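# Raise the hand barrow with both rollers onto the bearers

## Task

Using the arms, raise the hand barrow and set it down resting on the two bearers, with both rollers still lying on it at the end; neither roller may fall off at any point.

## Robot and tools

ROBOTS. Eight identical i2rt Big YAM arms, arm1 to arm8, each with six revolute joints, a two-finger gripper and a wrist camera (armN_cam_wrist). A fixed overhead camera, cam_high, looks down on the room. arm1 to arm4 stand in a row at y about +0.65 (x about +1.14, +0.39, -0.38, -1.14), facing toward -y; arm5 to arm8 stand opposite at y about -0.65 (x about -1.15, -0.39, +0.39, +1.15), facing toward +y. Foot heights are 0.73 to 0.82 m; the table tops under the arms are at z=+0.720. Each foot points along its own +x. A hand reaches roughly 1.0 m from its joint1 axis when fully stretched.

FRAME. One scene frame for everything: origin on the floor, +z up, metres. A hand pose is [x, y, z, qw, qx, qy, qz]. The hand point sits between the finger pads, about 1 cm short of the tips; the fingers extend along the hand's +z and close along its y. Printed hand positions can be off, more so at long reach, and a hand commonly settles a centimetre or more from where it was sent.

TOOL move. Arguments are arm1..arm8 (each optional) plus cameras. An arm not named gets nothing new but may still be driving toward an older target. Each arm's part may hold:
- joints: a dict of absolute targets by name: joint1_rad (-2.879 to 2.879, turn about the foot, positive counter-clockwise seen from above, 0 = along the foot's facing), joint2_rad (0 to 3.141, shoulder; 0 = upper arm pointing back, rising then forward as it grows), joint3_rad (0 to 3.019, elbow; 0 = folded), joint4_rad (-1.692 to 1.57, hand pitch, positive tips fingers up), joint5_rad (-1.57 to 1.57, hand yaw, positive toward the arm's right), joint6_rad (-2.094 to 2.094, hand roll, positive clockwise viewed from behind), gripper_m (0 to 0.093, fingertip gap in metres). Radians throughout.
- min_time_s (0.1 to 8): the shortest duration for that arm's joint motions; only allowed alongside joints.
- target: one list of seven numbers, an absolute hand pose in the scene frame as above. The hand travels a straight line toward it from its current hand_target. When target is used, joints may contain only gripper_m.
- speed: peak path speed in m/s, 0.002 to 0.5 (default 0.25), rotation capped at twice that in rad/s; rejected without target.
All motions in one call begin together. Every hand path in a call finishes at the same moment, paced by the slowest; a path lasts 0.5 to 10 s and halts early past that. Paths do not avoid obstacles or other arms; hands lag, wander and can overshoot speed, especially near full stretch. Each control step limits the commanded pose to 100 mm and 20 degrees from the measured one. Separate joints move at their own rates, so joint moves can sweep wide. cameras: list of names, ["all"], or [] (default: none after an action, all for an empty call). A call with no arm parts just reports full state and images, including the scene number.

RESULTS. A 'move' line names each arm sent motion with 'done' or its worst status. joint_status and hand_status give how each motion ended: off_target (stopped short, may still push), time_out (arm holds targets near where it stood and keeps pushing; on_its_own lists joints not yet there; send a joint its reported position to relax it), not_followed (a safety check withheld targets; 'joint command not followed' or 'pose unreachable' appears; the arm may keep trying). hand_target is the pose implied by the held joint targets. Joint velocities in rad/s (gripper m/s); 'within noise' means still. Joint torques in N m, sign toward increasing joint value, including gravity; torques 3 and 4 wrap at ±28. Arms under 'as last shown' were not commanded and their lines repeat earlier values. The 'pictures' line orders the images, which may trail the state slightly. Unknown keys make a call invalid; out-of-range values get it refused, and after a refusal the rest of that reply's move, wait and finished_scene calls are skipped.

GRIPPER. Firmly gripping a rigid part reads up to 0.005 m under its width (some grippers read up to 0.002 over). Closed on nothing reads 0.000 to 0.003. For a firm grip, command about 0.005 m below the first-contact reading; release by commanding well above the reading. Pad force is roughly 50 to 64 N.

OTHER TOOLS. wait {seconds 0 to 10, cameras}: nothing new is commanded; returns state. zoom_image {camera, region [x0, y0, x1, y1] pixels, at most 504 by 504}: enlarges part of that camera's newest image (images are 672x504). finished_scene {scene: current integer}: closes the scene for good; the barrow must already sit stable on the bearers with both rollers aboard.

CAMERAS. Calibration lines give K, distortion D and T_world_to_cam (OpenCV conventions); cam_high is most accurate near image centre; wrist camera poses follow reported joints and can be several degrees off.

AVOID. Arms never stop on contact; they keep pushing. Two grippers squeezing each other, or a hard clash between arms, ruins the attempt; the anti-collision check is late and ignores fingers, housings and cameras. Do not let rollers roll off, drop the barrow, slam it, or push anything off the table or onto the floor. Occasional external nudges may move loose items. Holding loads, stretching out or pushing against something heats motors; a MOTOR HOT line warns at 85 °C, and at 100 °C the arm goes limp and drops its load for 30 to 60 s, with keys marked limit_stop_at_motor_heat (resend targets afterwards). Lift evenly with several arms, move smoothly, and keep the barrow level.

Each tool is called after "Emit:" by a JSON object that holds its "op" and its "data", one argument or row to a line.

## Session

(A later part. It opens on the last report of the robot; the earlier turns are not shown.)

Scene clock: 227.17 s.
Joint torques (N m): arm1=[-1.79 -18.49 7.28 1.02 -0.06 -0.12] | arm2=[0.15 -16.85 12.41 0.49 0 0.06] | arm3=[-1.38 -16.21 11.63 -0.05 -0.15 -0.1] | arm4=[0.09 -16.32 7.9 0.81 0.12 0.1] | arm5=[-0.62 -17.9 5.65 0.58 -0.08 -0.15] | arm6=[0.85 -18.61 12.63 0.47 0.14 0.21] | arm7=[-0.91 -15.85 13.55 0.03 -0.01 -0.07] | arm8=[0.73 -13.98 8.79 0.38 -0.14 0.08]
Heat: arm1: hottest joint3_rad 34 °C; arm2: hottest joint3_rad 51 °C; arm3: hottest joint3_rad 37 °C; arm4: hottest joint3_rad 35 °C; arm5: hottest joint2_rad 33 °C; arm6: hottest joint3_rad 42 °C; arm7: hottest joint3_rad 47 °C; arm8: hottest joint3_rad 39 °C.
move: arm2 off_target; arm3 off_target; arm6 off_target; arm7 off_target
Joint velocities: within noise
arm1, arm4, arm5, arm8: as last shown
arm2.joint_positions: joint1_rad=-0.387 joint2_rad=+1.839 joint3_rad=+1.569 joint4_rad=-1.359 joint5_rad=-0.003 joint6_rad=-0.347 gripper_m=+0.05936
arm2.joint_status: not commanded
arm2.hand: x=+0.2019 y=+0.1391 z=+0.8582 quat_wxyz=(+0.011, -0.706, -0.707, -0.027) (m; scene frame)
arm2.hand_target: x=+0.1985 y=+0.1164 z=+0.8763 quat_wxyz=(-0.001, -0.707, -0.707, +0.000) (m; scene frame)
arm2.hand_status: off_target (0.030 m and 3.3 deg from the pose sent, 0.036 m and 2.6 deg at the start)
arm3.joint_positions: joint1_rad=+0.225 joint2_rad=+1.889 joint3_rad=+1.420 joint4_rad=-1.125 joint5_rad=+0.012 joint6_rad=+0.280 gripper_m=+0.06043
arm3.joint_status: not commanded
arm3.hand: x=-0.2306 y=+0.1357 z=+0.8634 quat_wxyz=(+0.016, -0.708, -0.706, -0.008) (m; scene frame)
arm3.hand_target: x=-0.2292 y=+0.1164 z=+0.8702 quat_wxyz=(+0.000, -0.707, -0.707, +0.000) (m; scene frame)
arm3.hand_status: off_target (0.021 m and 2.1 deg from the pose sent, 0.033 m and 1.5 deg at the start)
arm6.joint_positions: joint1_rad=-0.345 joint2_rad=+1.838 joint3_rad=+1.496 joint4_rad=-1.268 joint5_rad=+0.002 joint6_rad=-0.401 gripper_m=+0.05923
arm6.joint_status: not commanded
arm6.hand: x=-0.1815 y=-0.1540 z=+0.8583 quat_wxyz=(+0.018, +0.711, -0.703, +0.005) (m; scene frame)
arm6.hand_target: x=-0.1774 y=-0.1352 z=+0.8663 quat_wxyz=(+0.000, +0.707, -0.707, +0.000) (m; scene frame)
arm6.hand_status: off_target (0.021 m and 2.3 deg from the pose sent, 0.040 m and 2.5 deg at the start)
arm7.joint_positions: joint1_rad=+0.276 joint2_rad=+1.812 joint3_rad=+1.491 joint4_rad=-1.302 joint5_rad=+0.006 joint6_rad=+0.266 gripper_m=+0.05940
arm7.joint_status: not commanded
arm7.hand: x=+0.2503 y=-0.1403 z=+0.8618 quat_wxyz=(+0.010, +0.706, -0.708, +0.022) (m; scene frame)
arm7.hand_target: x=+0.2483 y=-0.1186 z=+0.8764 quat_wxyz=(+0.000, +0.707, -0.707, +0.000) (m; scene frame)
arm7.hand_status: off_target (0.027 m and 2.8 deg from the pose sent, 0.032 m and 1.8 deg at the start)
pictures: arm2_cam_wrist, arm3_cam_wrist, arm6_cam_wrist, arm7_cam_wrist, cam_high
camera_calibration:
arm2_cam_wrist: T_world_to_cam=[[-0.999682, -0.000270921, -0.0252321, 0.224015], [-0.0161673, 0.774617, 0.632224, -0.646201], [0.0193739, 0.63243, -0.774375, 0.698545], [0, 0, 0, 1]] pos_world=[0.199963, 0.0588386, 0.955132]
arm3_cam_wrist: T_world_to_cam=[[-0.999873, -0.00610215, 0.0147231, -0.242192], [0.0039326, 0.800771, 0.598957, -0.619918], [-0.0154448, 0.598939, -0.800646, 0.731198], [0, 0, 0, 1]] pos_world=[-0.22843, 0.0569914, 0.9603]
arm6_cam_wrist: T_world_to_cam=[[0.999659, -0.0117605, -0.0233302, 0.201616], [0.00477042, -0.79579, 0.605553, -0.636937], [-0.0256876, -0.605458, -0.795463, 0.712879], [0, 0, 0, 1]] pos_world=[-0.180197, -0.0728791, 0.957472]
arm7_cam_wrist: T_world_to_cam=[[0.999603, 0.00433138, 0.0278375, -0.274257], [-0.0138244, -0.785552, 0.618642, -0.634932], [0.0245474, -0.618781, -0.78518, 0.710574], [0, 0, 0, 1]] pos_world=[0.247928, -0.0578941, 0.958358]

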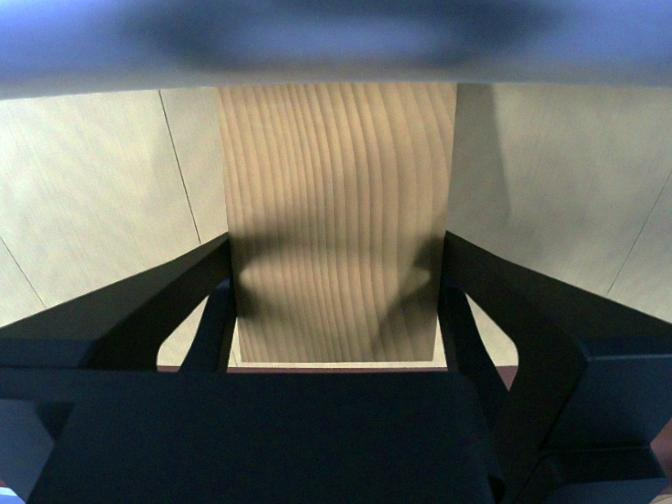

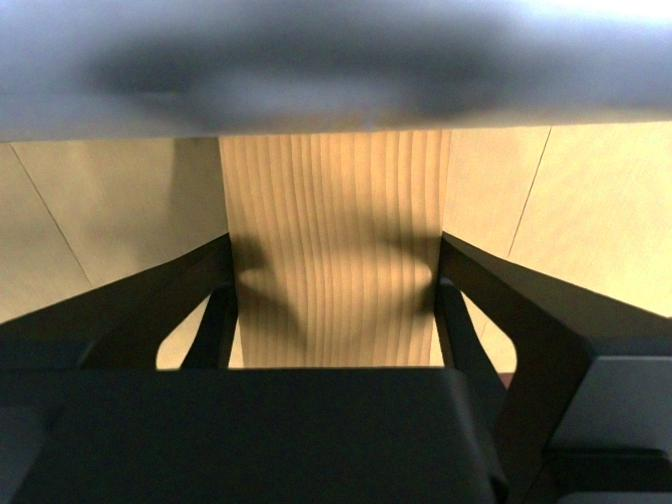

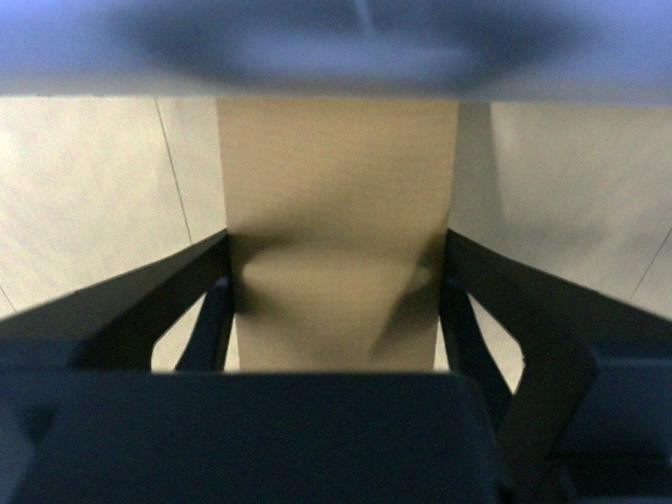

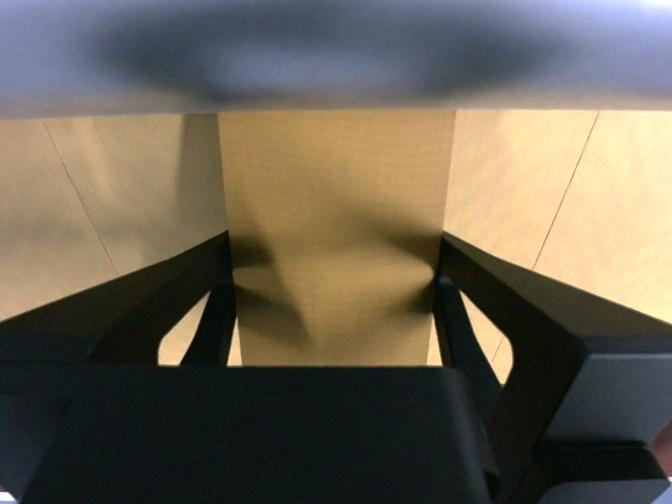

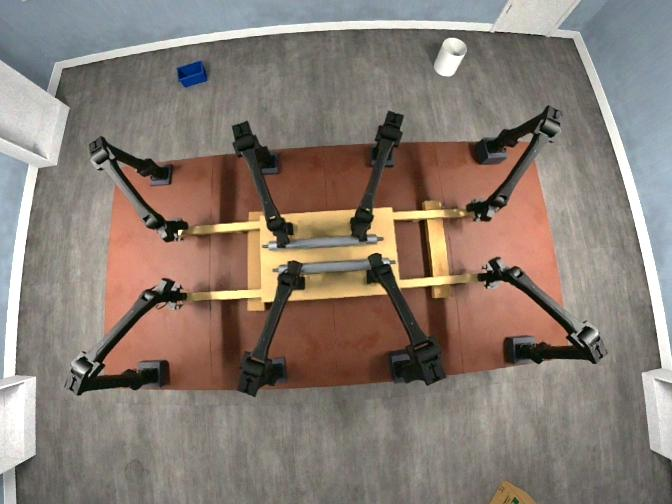

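Emit:
{"op": "move", "data": {
  "arm2": {"target": [0.198, 0.1085, 0.8757, 0, 0.7071, 0.7071, 0], "speed": 0.05},
  "arm6": {"target": [-0.177, -0.1305, 0.866, 0, 0.7071, -0.7071, 0], "speed": 0.05},
  "arm7": {"target": [0.248, -0.1110, 0.8757, 0, 0.7071, -0.7071, 0], "speed": 0.05},
  "cameras": ["arm2_cam_wrist", "arm6_cam_wrist", "arm7_cam_wrist", "cam_high"]
}}

Scene clock: 240.90 s.
Joint torques (N m): arm1=[-1.44 -18.55 7.2 1.02 -0.1 -0.12] | arm2=[-0.03 -17.32 12.67 0.23 -0.02 0.08] | arm3=[-1.32 -16.32 11.52 -0.01 -0.15 -0.1] | arm4=[0.03 -16.26 7.9 0.81 0.11 0.1] | arm5=[-0.85 -18.14 5.64 0.54 -0.09 -0.14] | arm6=[1.14 -18.55 12.78 0.28 0.14 0.21] | arm7=[-0.62 -16.32 13.63 -0.05 -0.03 -0.07] | arm8=[0.73 -14.04 8.79 0.38 -0.14 0.08]
Heat: arm1: hottest joint3_rad 34 °C; arm2: hottest joint3_rad 54 °C; arm3: hottest joint3_rad 36 °C; arm4: hottest joint3_rad 35 °C; arm5: hottest joint2_rad 33 °C; arm6: hottest joint3_rad 41 °C; arm7: hottest joint3_rad 47 °C; arm8: hottest joint3_rad 39 °C.
move: arm2 off_target; arm6 off_target; arm7 off_target
Joint velocities: within noise
arm1, arm4, arm5, arm8: as last shown
arm2.joint_positions: joint1_rad=-0.383 joint2_rad=+1.854 joint3_rad=+1.589 joint4_rad=-1.359 joint5_rad=-0.003 joint6_rad=-0.344 gripper_m=+0.05936
arm2.joint_status: not commanded
arm2.hand: x=+0.2014 y=+0.1319 z=+0.8571 quat_wxyz=(+0.010, -0.706, -0.708, -0.025) (m; scene frame)
arm2.hand_target: x=+0.1986 y=+0.1099 z=+0.8761 quat_wxyz=(-0.001, -0.707, -0.707, +0.000) (m; scene frame)
arm2.hand_status: off_target (0.030 m and 3.1 deg from the pose sent, 0.036 m and 3.3 deg at the start)
arm3.joint_positions: joint1_rad=+0.225 joint2_rad=+1.890 joint3_rad=+1.420 joint4_rad=-1.125 joint5_rad=+0.012 joint6_rad=+0.280 gripper_m=+0.06043
arm3.joint_status: not commanded
arm3.hand: x=-0.2306 y=+0.1358 z=+0.8630 quat_wxyz=(+0.017, -0.708, -0.706, -0.008) (m; scene frame)
arm3.hand_target: x=-0.2292 y=+0.1164 z=+0.8700 quat_wxyz=(+0.000, -0.707, -0.707, +0.000) (m; scene frame)
arm3.hand_status: not commanded
arm6.joint_positions: joint1_rad=-0.344 joint2_rad=+1.845 joint3_rad=+1.508 joint4_rad=-1.268 joint5_rad=+0.002 joint6_rad=-0.398 gripper_m=+0.05923
arm6.joint_status: not commanded
arm6.hand: x=-0.1803 y=-0.1499 z=+0.8589 quat_wxyz=(+0.016, +0.710, -0.704, +0.004) (m; scene frame)
arm6.hand_target: x=-0.1774 y=-0.1312 z=+0.8663 quat_wxyz=(+0.000, +0.707, -0.707, -0.001) (m; scene frame)
arm6.hand_status: off_target (0.021 m and 2.0 deg from the pose sent, 0.025 m and 2.3 deg at the start)
arm7.joint_positions: joint1_rad=+0.273 joint2_rad=+1.826 joint3_rad=+1.512 joint4_rad=-1.302 joint5_rad=+0.006 joint6_rad=+0.263 gripper_m=+0.05940
arm7.joint_status: not commanded
arm7.hand: x=+0.2498 y=-0.1327 z=+0.8624 quat_wxyz=(+0.009, +0.706, -0.708, +0.019) (m; scene frame)
arm7.hand_target: x=+0.2483 y=-0.1121 z=+0.8760 quat_wxyz=(+0.000, +0.707, -0.707, +0.000) (m; scene frame)
arm7.hand_status: off_target (0.025 m and 2.4 deg from the pose sent, 0.032 m and 2.8 deg at the start)
pictures: arm2_cam_wrist, arm6_cam_wrist, arm7_cam_wrist, cam_high
camera_calibration:
arm2_cam_wrist: T_world_to_cam=[[-0.99973, -0.00149681, -0.023184, 0.221919], [-0.0157517, 0.777195, 0.629062, -0.637683], [0.0170769, 0.629258, -0.777009, 0.705576], [0, 0, 0, 1]] pos_world=[0.199765, 0.0519468, 0.954526]
arm6_cam_wrist: T_world_to_cam=[[0.999679, -0.0135492, -0.0214176, 0.19853], [0.00207346, -0.798532, 0.601948, -0.631913], [-0.0252586, -0.601799, -0.798248, 0.718884], [0, 0, 0, 1]] pos_world=[-0.178998, -0.069289, 0.958479]
arm7_cam_wrist: T_world_to_cam=[[0.999657, 0.00451732, 0.0257787, -0.271947], [-0.0122354, -0.790055, 0.612914, -0.625417], [0.0231353, -0.613019, -0.789729, 0.720672], [0, 0, 0, 1]] pos_world=[0.247529, -0.0511, 0.959473]

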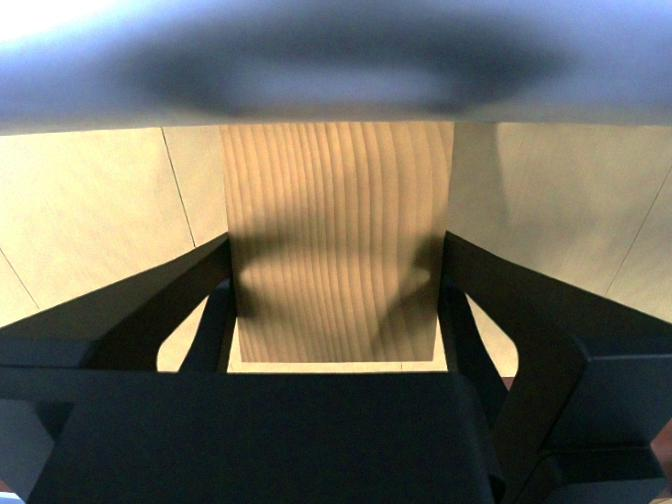

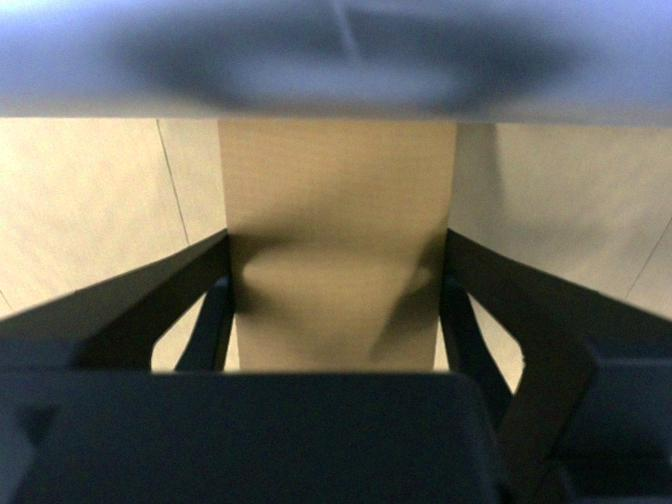

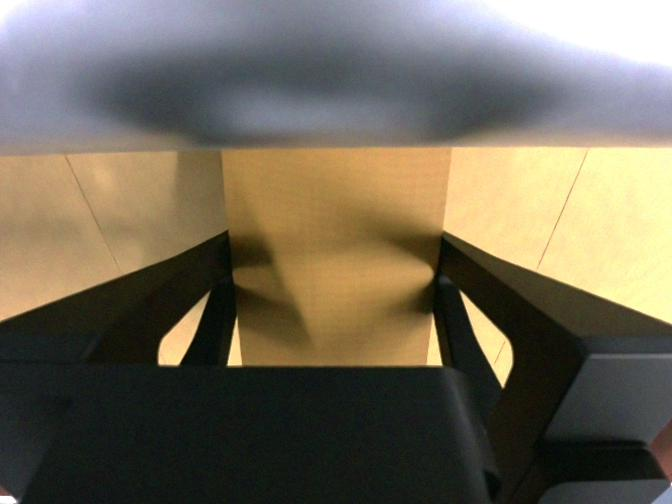

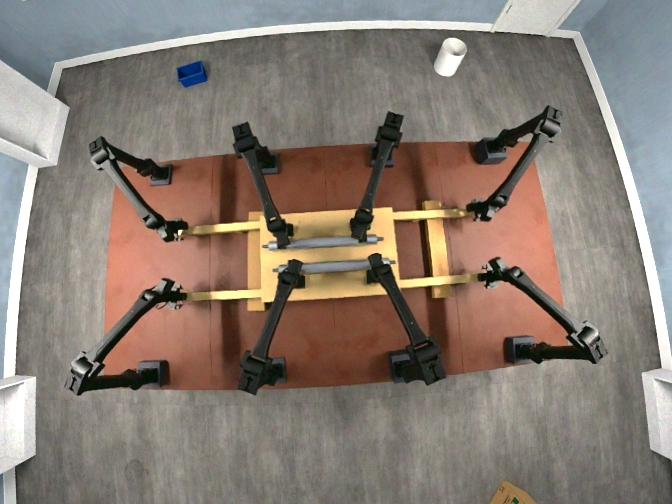

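Emit:
{"op": "move", "data": {
  "arm2": {"joints": {"gripper_m": 0.093}},
  "arm3": {"joints": {"gripper_m": 0.093}},
  "arm6": {"joints": {"gripper_m": 0.093}},
  "arm7": {"joints": {"gripper_m": 0.093}},
  "cameras": ["arm2_cam_wrist", "arm3_cam_wrist", "arm6_cam_wrist", "arm7_cam_wrist"]
}}

Emit:
{"op": "move", "data": {
  "arm2": {"target": [0.198, 0.13, 0.98, 0, 0.7071, 0.7071, 0], "speed": 0.15},
  "arm3": {"target": [-0.229, 0.13, 0.98, 0, 0.7071, 0.7071, 0], "speed": 0.15},
  "arm6": {"target": [-0.177, -0.14, 0.98, 0, 0.7071, -0.7071, 0], "speed": 0.15},
  "arm7": {"target": [0.248, -0.13, 0.98, 0, 0.7071, -0.7071, 0], "speed": 0.15},
  "cameras": ["arm2_cam_wrist", "arm3_cam_wrist", "arm6_cam_wrist", "arm7_cam_wrist", "cam_high"]
}}

Scene clock: 245.17 s.
Joint torques (N m): arm1=[-1.61 -17.79 7.17 0.96 -0.08 -0.16] | arm2=[-0.03 -17.26 12.3 0.23 -0.01 0.07] | arm3=[-1.38 -16.32 11.38 -0.01 -0.15 -0.09] | arm4=[0.09 -16.32 7.9 0.81 0.11 0.1] | arm5=[-0.67 -17.85 5.7 0.59 -0.09 -0.15] | arm6=[1.08 -18.67 12.55 0.31 0.13 0.22] | arm7=[-0.73 -15.97 13.7 -0.06 -0.03 -0.08] | arm8=[0.73 -14.04 8.77 0.38 -0.13 0.08]
Heat: arm1: hottest joint3_rad 34 °C; arm2: hottest joint3_rad 54 °C; arm3: hottest joint3_rad 36 °C; arm4: hottest joint3_rad 35 °C; arm5: hottest joint2_rad 33 °C; arm6: hottest joint3_rad 41 °C; arm7: hottest joint3_rad 47 °C; arm8: hottest joint3_rad 39 °C.
move: arm2 done; arm3 done; arm6 done; arm7 done
Joint velocities: within noise
arm1, arm5, arm8: as last shown
arm2.joint_positions: joint1_rad=-0.383 joint2_rad=+1.854 joint3_rad=+1.593 joint4_rad=-1.359 joint5_rad=-0.003 joint6_rad=-0.344 gripper_m=+0.09287
arm2.joint_status: all done
arm2.hand: x=+0.2010 y=+0.1305 z=+0.8586 quat_wxyz=(+0.009, -0.706, -0.708, -0.023) (m; scene frame)
arm2.hand_target: x=+0.1986 y=+0.1098 z=+0.8762 quat_wxyz=(-0.001, -0.707, -0.707, +0.000) (m; scene frame)
arm2.hand_status: not commanded
arm3.joint_positions: joint1_rad=+0.225 joint2_rad=+1.890 joint3_rad=+1.422 joint4_rad=-1.125 joint5_rad=+0.012 joint6_rad=+0.280 gripper_m=+0.09285
arm3.joint_status: all done
arm3.hand: x=-0.2304 y=+0.1350 z=+0.8636 quat_wxyz=(+0.016, -0.708, -0.706, -0.008) (m; scene frame)
arm3.hand_target: x=-0.2292 y=+0.1163 z=+0.8701 quat_wxyz=(+0.000, -0.707, -0.707, +0.000) (m; scene frame)
arm3.hand_status: not commanded
arm4.joint_positions: joint1_rad=+0.509 joint2_rad=+1.864 joint3_rad=+1.316 joint4_rad=-1.027 joint5_rad=-0.007 joint6_rad=-1.105 gripper_m=+0.09397
arm4.joint_status: not commanded
arm4.hand: x=-0.9041 y=+0.1887 z=+0.8021 quat_wxyz=(+0.001, +0.002, -1.000, -0.004) (m; scene frame)
arm4.hand_target: x=-0.9000 y=+0.1885 z=+0.8001 quat_wxyz=(+0.000, +0.000, -1.000, +0.000) (m; scene frame)
arm4.hand_status: not commanded
arm6.joint_positions: joint1_rad=-0.344 joint2_rad=+1.845 joint3_rad=+1.510 joint4_rad=-1.268 joint5_rad=+0.002 joint6_rad=-0.398 gripper_m=+0.09284
arm6.joint_status: all done
arm6.hand: x=-0.1799 y=-0.1490 z=+0.8599 quat_wxyz=(+0.015, +0.710, -0.704, +0.004) (m; scene frame)
arm6.hand_target: x=-0.1774 y=-0.1312 z=+0.8663 quat_wxyz=(+0.000, +0.707, -0.707, +0.000) (m; scene frame)
arm6.hand_status: not commanded
arm7.joint_positions: joint1_rad=+0.273 joint2_rad=+1.826 joint3_rad=+1.512 joint4_rad=-1.302 joint5_rad=+0.006 joint6_rad=+0.263 gripper_m=+0.09282
arm7.joint_status: all done
arm7.hand: x=+0.2498 y=-0.1327 z=+0.8624 quat_wxyz=(+0.009, +0.706, -0.708, +0.019) (m; scene frame)
arm7.hand_target: x=+0.2483 y=-0.1121 z=+0.8760 quat_wxyz=(+0.000, +0.707, -0.707, +0.000) (m; scene frame)
arm7.hand_status: not commanded
pictures: arm2_cam_wrist, arm3_cam_wrist, arm6_cam_wrist, arm7_cam_wrist
camera_calibration:
arm2_cam_wrist: T_world_to_cam=[[-0.999763, -0.00120715, -0.0217276, 0.220262], [-0.0145474, 0.779638, 0.626061, -0.635539], [0.0161839, 0.626229, -0.779471, 0.710287], [0, 0, 0, 1]] pos_world=[0.199469, 0.0509542, 0.956321]
arm3_cam_wrist: T_world_to_cam=[[-0.999878, -0.00606105, 0.0143703, -0.241666], [0.00373693, 0.801453, 0.598046, -0.618745], [-0.0151419, 0.598027, -0.801333, 0.73264], [0, 0, 0, 1]] pos_world=[-0.22823, 0.0562914, 0.9606]
arm6_cam_wrist: T_world_to_cam=[[0.999693, -0.0139057, -0.0205068, 0.197269], [0.00118065, -0.799982, 0.600023, -0.630435], [-0.0247488, -0.599863, -0.79972, 0.721831], [0, 0, 0, 1]] pos_world=[-0.178599, -0.0685942, 0.959583]
arm7_cam_wrist: T_world_to_cam=[[0.999657, 0.00451732, 0.0257787, -0.271947], [-0.0122354, -0.790055, 0.612914, -0.625417], [0.0231353, -0.613019, -0.789729, 0.720672], [0, 0, 0, 1]] pos_world=[0.247529, -0.0511, 0.959473]

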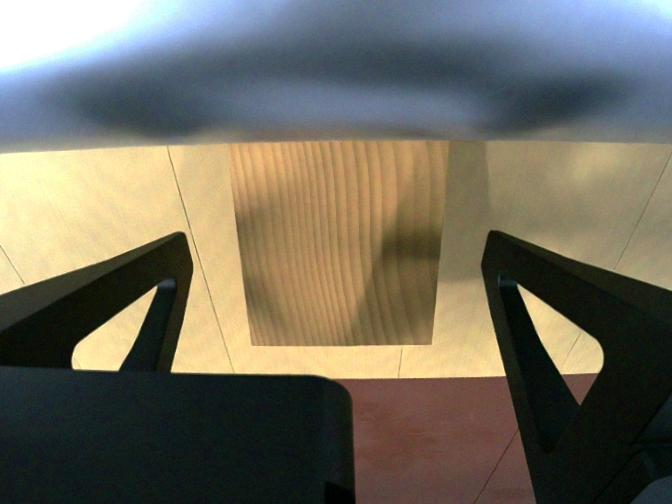

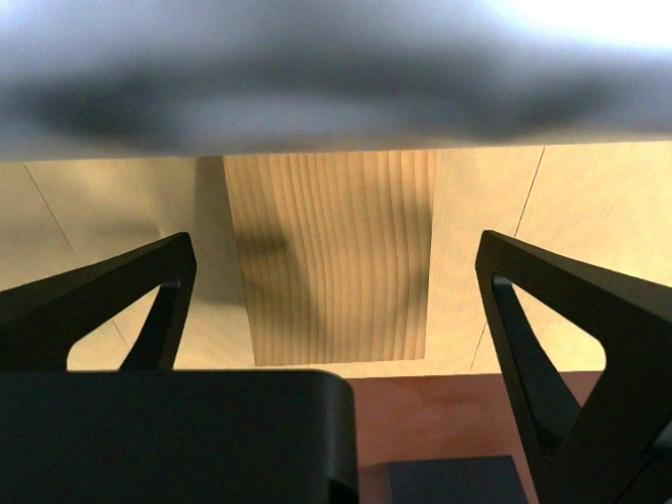

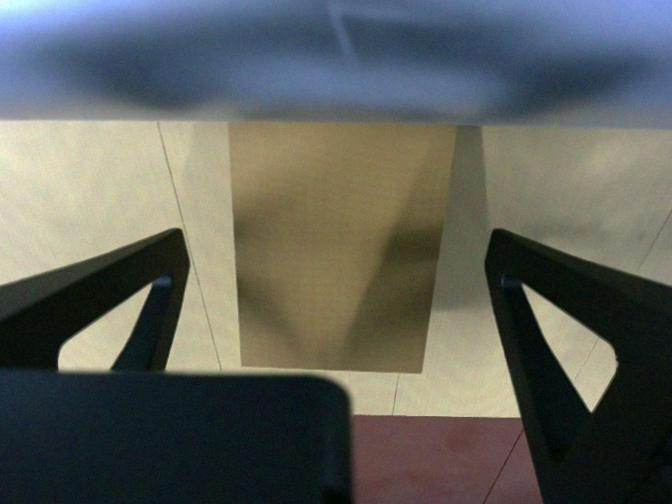

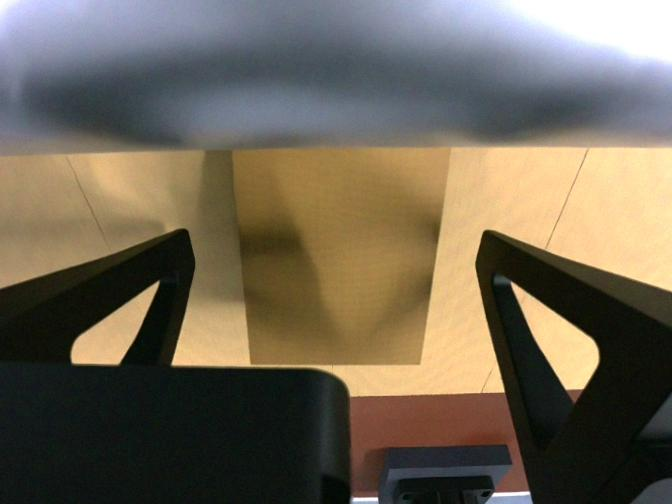

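Scene clock: 246.70 s.
Joint torques (N m): arm1=[-1.32 -18.14 7.24 1.01 -0.08 -0.14] | arm2=[-1.14 -18.49 12.74 -0.16 0.02 -0.06] | arm3=[-0.56 -17.79 12.21 -0.59 -0.16 -0.01] | arm4=[0.09 -16.26 7.9 0.81 0.12 0.1] | arm5=[-0.62 -18.02 5.64 0.58 -0.08 -0.15] | arm6=[0.62 -20.13 13.07 -0.18 0.15 0.17] | arm7=[-0.03 -17.73 13.82 -0.59 -0.03 0.04] | arm8=[0.73 -14.04 8.77 0.36 -0.14 0.08]
Heat: arm1: hottest joint3_rad 34 °C; arm2: hottest joint3_rad 54 °C; arm3: hottest joint3_rad 36 °C; arm4: hottest joint3_rad 35 °C; arm5: hottest joint2_rad 33 °C; arm6: hottest joint3_rad 41 °C; arm7: hottest joint3_rad 47 °C; arm8: hottest joint3_rad 39 °C.
move: arm2 off_target; arm3 off_target; arm6 off_target; arm7 off_target
Joint velocities: within noise
arm1.joint_positions: joint1_rad=-0.480 joint2_rad=+1.874 joint3_rad=+1.352 joint4_rad=-1.046 joint5_rad=+0.003 joint6_rad=+1.110 gripper_m=+0.09396
arm1.joint_status: not commanded
arm1.hand: x=+0.9056 y=+0.1788 z=+0.8043 quat_wxyz=(+0.003, -1.000, -0.001, +0.001) (m; scene frame)
arm1.hand_target: x=+0.9000 y=+0.1800 z=+0.8001 quat_wxyz=(+0.000, -1.000, +0.000, +0.000) (m; scene frame)
arm1.hand_status: not commanded
arm2.joint_positions: joint1_rad=-0.383 joint2_rad=+1.794 joint3_rad=+1.749 joint4_rad=-1.589 joint5_rad=-0.003 joint6_rad=-0.344 gripper_m=+0.09297
arm2.joint_status: not commanded
arm2.hand: x=+0.2050 y=+0.1418 z=+0.9502 quat_wxyz=(+0.012, -0.706, -0.708, -0.029) (m; scene frame)
arm2.hand_target: x=+0.1986 y=+0.1317 z=+0.9799 quat_wxyz=(+0.000, -0.707, -0.707, +0.000) (m; scene frame)
arm2.hand_status: off_target (0.033 m and 3.6 deg from the pose sent, 0.122 m and 2.8 deg at the start)
arm3.joint_positions: joint1_rad=+0.225 joint2_rad=+1.785 joint3_rad=+1.536 joint4_rad=-1.354 joint5_rad=+0.012 joint6_rad=+0.280 gripper_m=+0.09294
arm3.joint_status: not commanded
arm3.hand: x=-0.2336 y=+0.1426 z=+0.9594 quat_wxyz=(+0.020, -0.708, -0.706, -0.010) (m; scene frame)
arm3.hand_target: x=-0.2292 y=+0.1309 z=+0.9800 quat_wxyz=(+0.000, -0.707, -0.707, +0.000) (m; scene frame)
arm3.hand_status: off_target (0.025 m and 2.6 deg from the pose sent, 0.117 m and 2.0 deg at the start)
arm4: as last shown
arm5.joint_positions: joint1_rad=-0.538 joint2_rad=+1.882 joint3_rad=+1.212 joint4_rad=-0.882 joint5_rad=+0.002 joint6_rad=+1.067 gripper_m=+0.09396
arm5.joint_status: not commanded
arm5.hand: x=-0.9031 y=-0.2071 z=+0.7990 quat_wxyz=(-0.002, +0.001, -1.000, -0.002) (m; scene frame)
arm5.hand_target: x=-0.9001 y=-0.2120 z=+0.7931 quat_wxyz=(+0.000, +0.000, -1.000, +0.000) (m; scene frame)
arm5.hand_status: not commanded
arm6.joint_positions: joint1_rad=-0.344 joint2_rad=+1.790 joint3_rad=+1.706 joint4_rad=-1.527 joint5_rad=+0.002 joint6_rad=-0.398 gripper_m=+0.09294
arm6.joint_status: not commanded
arm6.hand: x=-0.1799 y=-0.1509 z=+0.9621 quat_wxyz=(+0.019, +0.710, -0.704, +0.005) (m; scene frame)
arm6.hand_target: x=-0.1773 y=-0.1408 z=+0.9799 quat_wxyz=(+0.000, +0.707, -0.707, +0.000) (m; scene frame)
arm6.hand_status: off_target (0.021 m and 2.3 deg from the pose sent, 0.121 m and 1.8 deg at the start)
arm7.joint_positions: joint1_rad=+0.273 joint2_rad=+1.762 joint3_rad=+1.665 joint4_rad=-1.532 joint5_rad=+0.006 joint6_rad=+0.263 gripper_m=+0.09292
arm7.joint_status: not commanded
arm7.hand: x=+0.2523 y=-0.1416 z=+0.9529 quat_wxyz=(+0.012, +0.706, -0.708, +0.024) (m; scene frame)
arm7.hand_target: x=+0.2483 y=-0.1313 z=+0.9799 quat_wxyz=(+0.000, +0.707, -0.707, +0.000) (m; scene frame)
arm7.hand_status: off_target (0.030 m and 3.1 deg from the pose sent, 0.118 m and 2.4 deg at the start)
arm8.joint_positions: joint1_rad=+0.535 joint2_rad=+1.771 joint3_rad=+1.301 joint4_rad=-1.096 joint5_rad=-0.001 joint6_rad=-1.066 gripper_m=+0.09396
arm8.joint_status: not commanded
arm8.hand: x=+0.9046 y=-0.2092 z=+0.8005 quat_wxyz=(+0.004, +1.000, -0.001, +0.001) (m; scene frame)
arm8.hand_target: x=+0.9000 y=-0.2116 z=+0.8000 quat_wxyz=(+0.000, +1.000, +0.000, +0.000) (m; scene frame)
arm8.hand_status: not commanded
pictures: arm2_cam_wrist, arm3_cam_wrist, arm6_cam_wrist, arm7_cam_wrist, cam_high
camera_calibration:
arm2_cam_wrist: T_world_to_cam=[[-0.999652, -0.000905044, -0.0263648, 0.230644], [-0.0174717, 0.771511, 0.635976, -0.709301], [0.0197651, 0.636216, -0.771258, 0.764541], [0, 0, 0, 1]] pos_world=[0.20306, 0.0610293, 1.04684]
arm3_cam_wrist: T_world_to_cam=[[-0.999835, -0.0062963, 0.0170307, -0.248673], [0.00530534, 0.795717, 0.605645, -0.688217], [-0.0173649, 0.605635, -0.795553, 0.797624], [0, 0, 0, 1]] pos_world=[-0.23113, 0.0629915, 1.0556]
arm6_cam_wrist: T_world_to_cam=[[0.999632, -0.0140778, -0.0231764, 0.20194], [0.00285632, -0.795264, 0.606256, -0.698323], [-0.0269661, -0.606099, -0.794932, 0.796455], [0, 0, 0, 1]] pos_world=[-0.178393, -0.0697779, 1.06117]
arm7_cam_wrist: T_world_to_cam=[[0.999574, 0.00488615, 0.0287785, -0.27952], [-0.0141182, -0.781981, 0.623142, -0.696012], [0.025549, -0.623283, -0.781579, 0.776874], [0, 0, 0, 1]] pos_world=[0.249726, -0.0586901, 1.04895]

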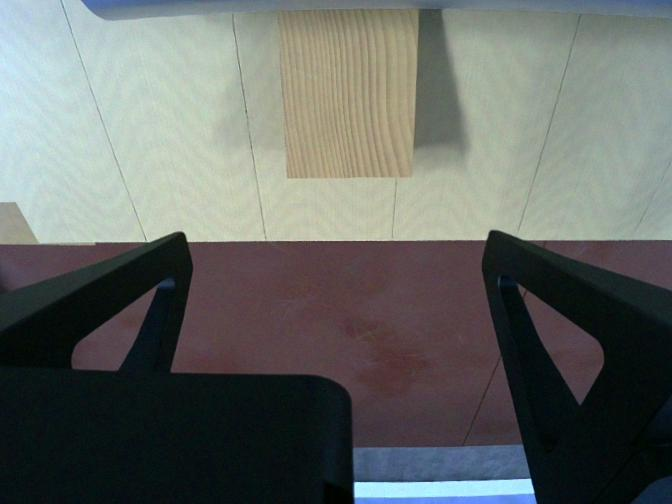

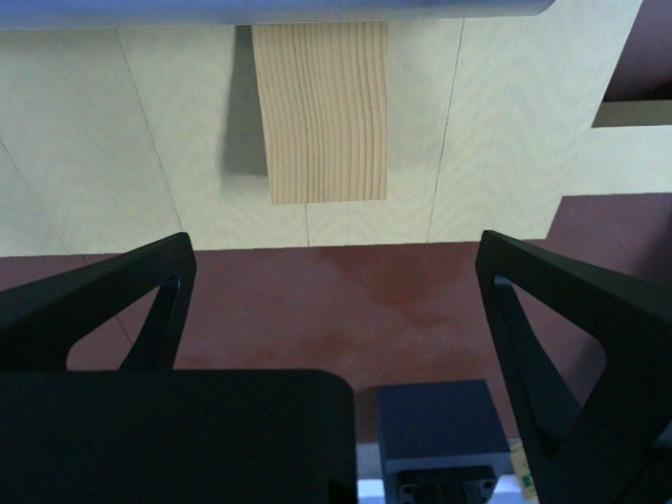

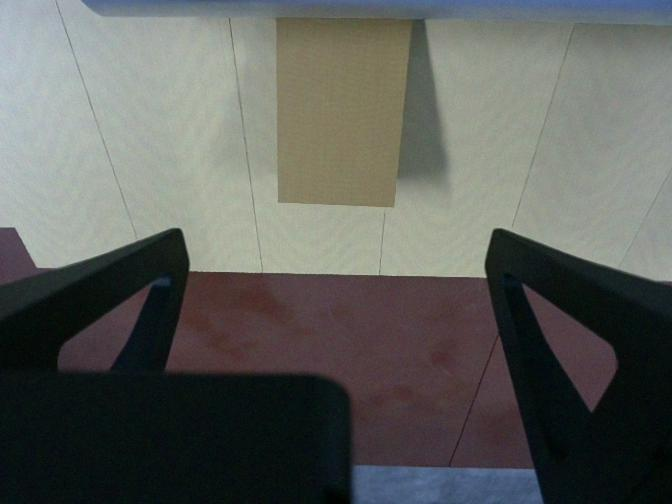

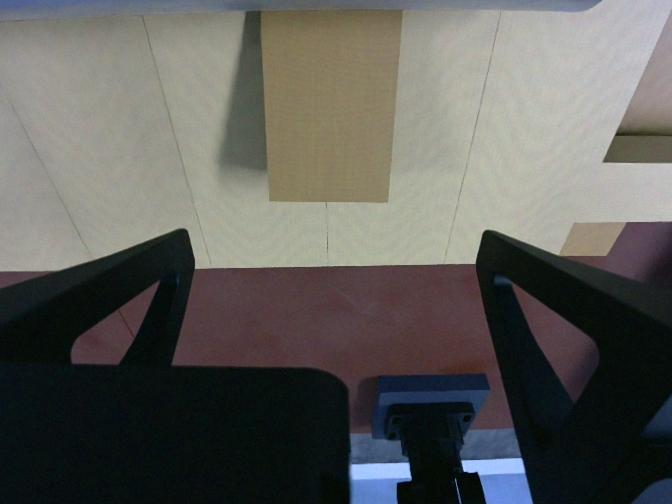

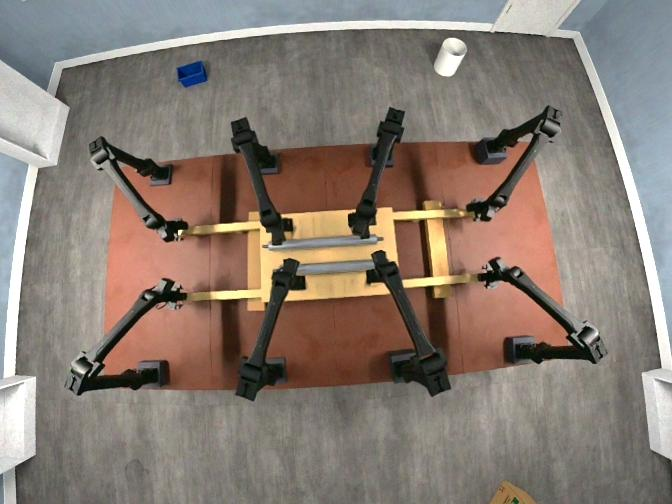

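Emit:
{"op": "move", "data": {
  "arm2": {"target": [0.51, 0.40, 1.03, 0.2988, 0.6409, 0.6409, -0.2988], "speed": 0.3},
  "arm3": {"target": [-0.60, 0.40, 1.03, 0.2988, 0.6409, 0.6409, -0.2988], "speed": 0.3},
  "arm6": {"target": [-0.60, -0.41, 1.03, -0.2988, 0.6409, -0.6409, -0.2988], "speed": 0.3},
  "arm7": {"target": [0.51, -0.41, 1.03, -0.2988, 0.6409, -0.6409, -0.2988], "speed": 0.3},
  "cameras": ["arm2_cam_wrist", "arm3_cam_wrist", "arm6_cam_wrist", "arm7_cam_wrist", "cam_high"]
}}

Scene clock: 254.97 s.
Joint torques (N m): arm1=[-1.85 -18.37 7.21 1.02 -0.09 -0.13] | arm2=[-0.09 0.09 8.9 1.06 0.43 0.06] | arm3=[-1.73 -3.31 12.45 0.16 -0.63 -0.13] | arm4=[0.09 -16.26 7.9 0.83 0.11 0.1] | arm5=[-0.62 -17.96 5.64 0.57 -0.08 -0.15] | arm6=[0.85 -2.26 13.45 0.61 0.75 0.2] | arm7=[-0.79 -0.79 10.96 0.57 -0.49 -0.07] | arm8=[0.73 -13.98 8.79 0.38 -0.13 0.08]
Heat: arm1: hottest joint3_rad 33 °C; arm2: hottest joint3_rad 53 °C; arm3: hottest joint3_rad 35 °C; arm4: hottest joint3_rad 35 °C; arm5: hottest joint2_rad 33 °C; arm6: hottest joint3_rad 42 °C; arm7: hottest joint3_rad 47 °C; arm8: hottest joint3_rad 39 °C.
move: arm2 done; arm3 off_target; arm6 off_target; arm7 done
Joint velocities: within noise
arm1, arm4, arm5, arm8: as last shown
arm2.joint_positions: joint1_rad=+0.777 joint2_rad=+0.593 joint3_rad=+0.782 joint4_rad=-1.063 joint5_rad=+0.596 joint6_rad=+0.599 gripper_m=+0.09297
arm2.joint_status: not commanded
arm2.hand: x=+0.5083 y=+0.3989 z=+1.0326 quat_wxyz=(-0.304, -0.640, -0.639, +0.300) (m; scene frame)
arm2.hand_target: x=+0.5099 y=+0.3999 z=+1.0299 quat_wxyz=(-0.299, -0.641, -0.641, +0.299) (m; scene frame)
arm2.hand_status: done (0.003 m and 0.7 deg from the pose sent, 0.408 m and 53.3 deg at the start)
arm3.joint_positions: joint1_rad=-1.124 joint2_rad=+0.895 joint3_rad=+0.649 joint4_rad=-0.815 joint5_rad=-0.748 joint6_rad=-0.860 gripper_m=+0.09294
arm3.joint_status: not commanded
arm3.hand: x=-0.5894 y=+0.4032 z=+1.0162 quat_wxyz=(-0.303, -0.646, -0.639, +0.288) (m; scene frame)
arm3.hand_target: x=-0.5995 y=+0.4003 z=+1.0299 quat_wxyz=(-0.299, -0.641, -0.641, +0.299) (m; scene frame)
arm3.hand_status: off_target (0.018 m and 1.5 deg from the pose sent, 0.453 m and 52.4 deg at the start)
arm6.joint_positions: joint1_rad=+1.141 joint2_rad=+0.844 joint3_rad=+0.784 joint4_rad=-1.050 joint5_rad=+0.748 joint6_rad=+0.889 gripper_m=+0.09294
arm6.joint_status: not commanded
arm6.hand: x=-0.5909 y=-0.4123 z=+1.0127 quat_wxyz=(-0.304, +0.650, -0.636, -0.284) (m; scene frame)
arm6.hand_target: x=-0.5996 y=-0.4102 z=+1.0299 quat_wxyz=(-0.298, +0.641, -0.641, -0.299) (m; scene frame)
arm6.hand_status: off_target (0.020 m and 2.1 deg from the pose sent, 0.498 m and 51.9 deg at the start)
arm7.joint_positions: joint1_rad=-0.827 joint2_rad=+0.567 joint3_rad=+0.729 joint4_rad=-1.051 joint5_rad=-0.605 joint6_rad=-0.623 gripper_m=+0.09292
arm7.joint_status: not commanded
arm7.hand: x=+0.5086 y=-0.4092 z=+1.0303 quat_wxyz=(-0.304, +0.640, -0.639, -0.299) (m; scene frame)
arm7.hand_target: x=+0.5099 y=-0.4100 z=+1.0300 quat_wxyz=(-0.299, +0.641, -0.641, -0.299) (m; scene frame)
arm7.hand_status: done (0.002 m and 0.6 deg from the pose sent, 0.380 m and 52.9 deg at the start)
pictures: arm2_cam_wrist, arm3_cam_wrist, arm6_cam_wrist, arm7_cam_wrist, cam_high
camera_calibration:
arm2_cam_wrist: T_world_to_cam=[[-0.999966, -0.00253597, -0.00789927, 0.517998], [-0.000492707, 0.968609, -0.248589, -0.128598], [0.00828172, -0.248577, -0.968577, 1.22099], [0, 0, 0, 1]] pos_world=[0.507805, 0.429385, 1.15475]
arm3_cam_wrist: T_world_to_cam=[[-0.999882, -0.00289004, -0.0150579, -0.572568], [0.000980125, 0.96802, -0.250873, -0.129758], [0.0153014, -0.250858, -0.967903, 1.21859], [0, 0, 0, 1]] pos_world=[-0.59102, 0.429647, 1.1383]
arm6_cam_wrist: T_world_to_cam=[[0.999894, -0.00479884, 0.0137344, 0.576903], [-0.00139181, -0.971256, -0.238034, -0.155681], [0.0144819, 0.237989, -0.97116, 1.21821], [0, 0, 0, 1]] pos_world=[-0.5947, -0.438359, 1.13809]
arm7_cam_wrist: T_world_to_cam=[[0.999813, -0.00665026, 0.0181584, -0.530594], [-0.00176552, -0.966477, -0.256749, -0.125131], [0.0192571, 0.256669, -0.966308, 1.21764], [0, 0, 0, 1]] pos_world=[0.506826, -0.436995, 1.15412]

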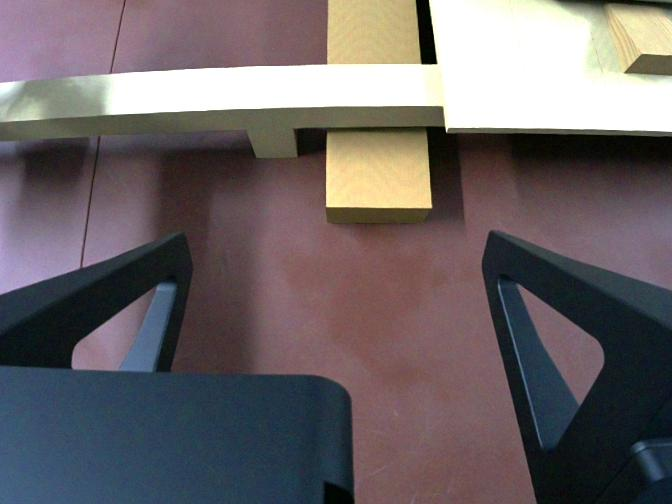

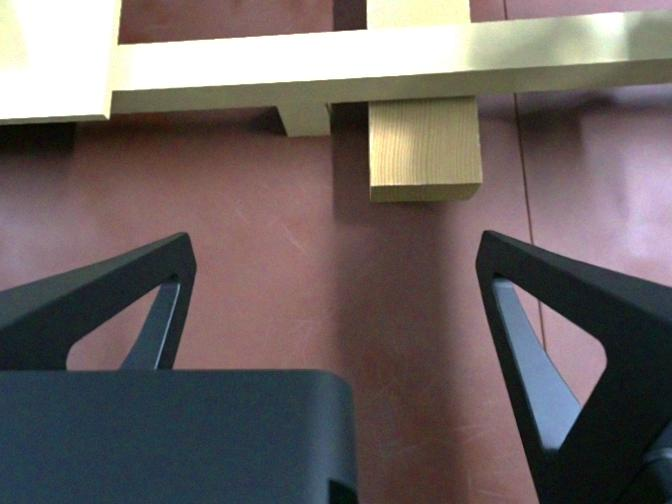

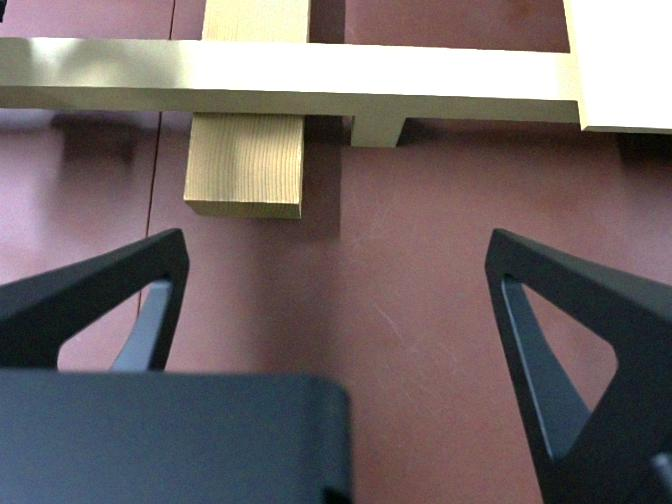

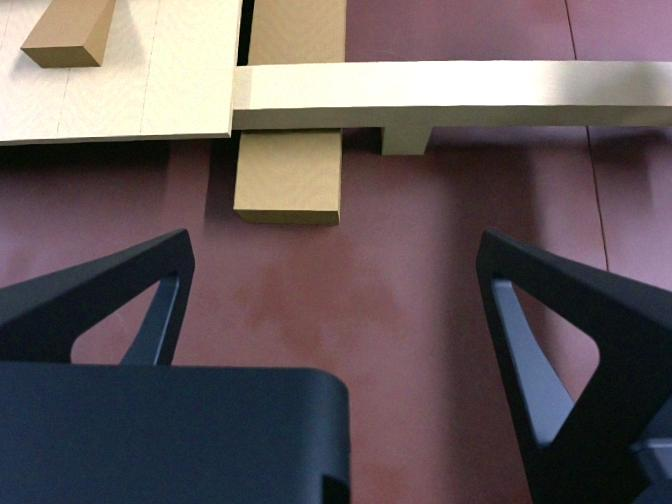

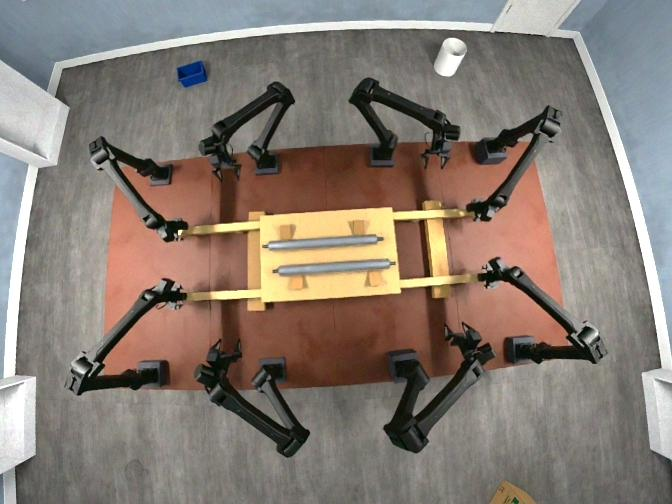

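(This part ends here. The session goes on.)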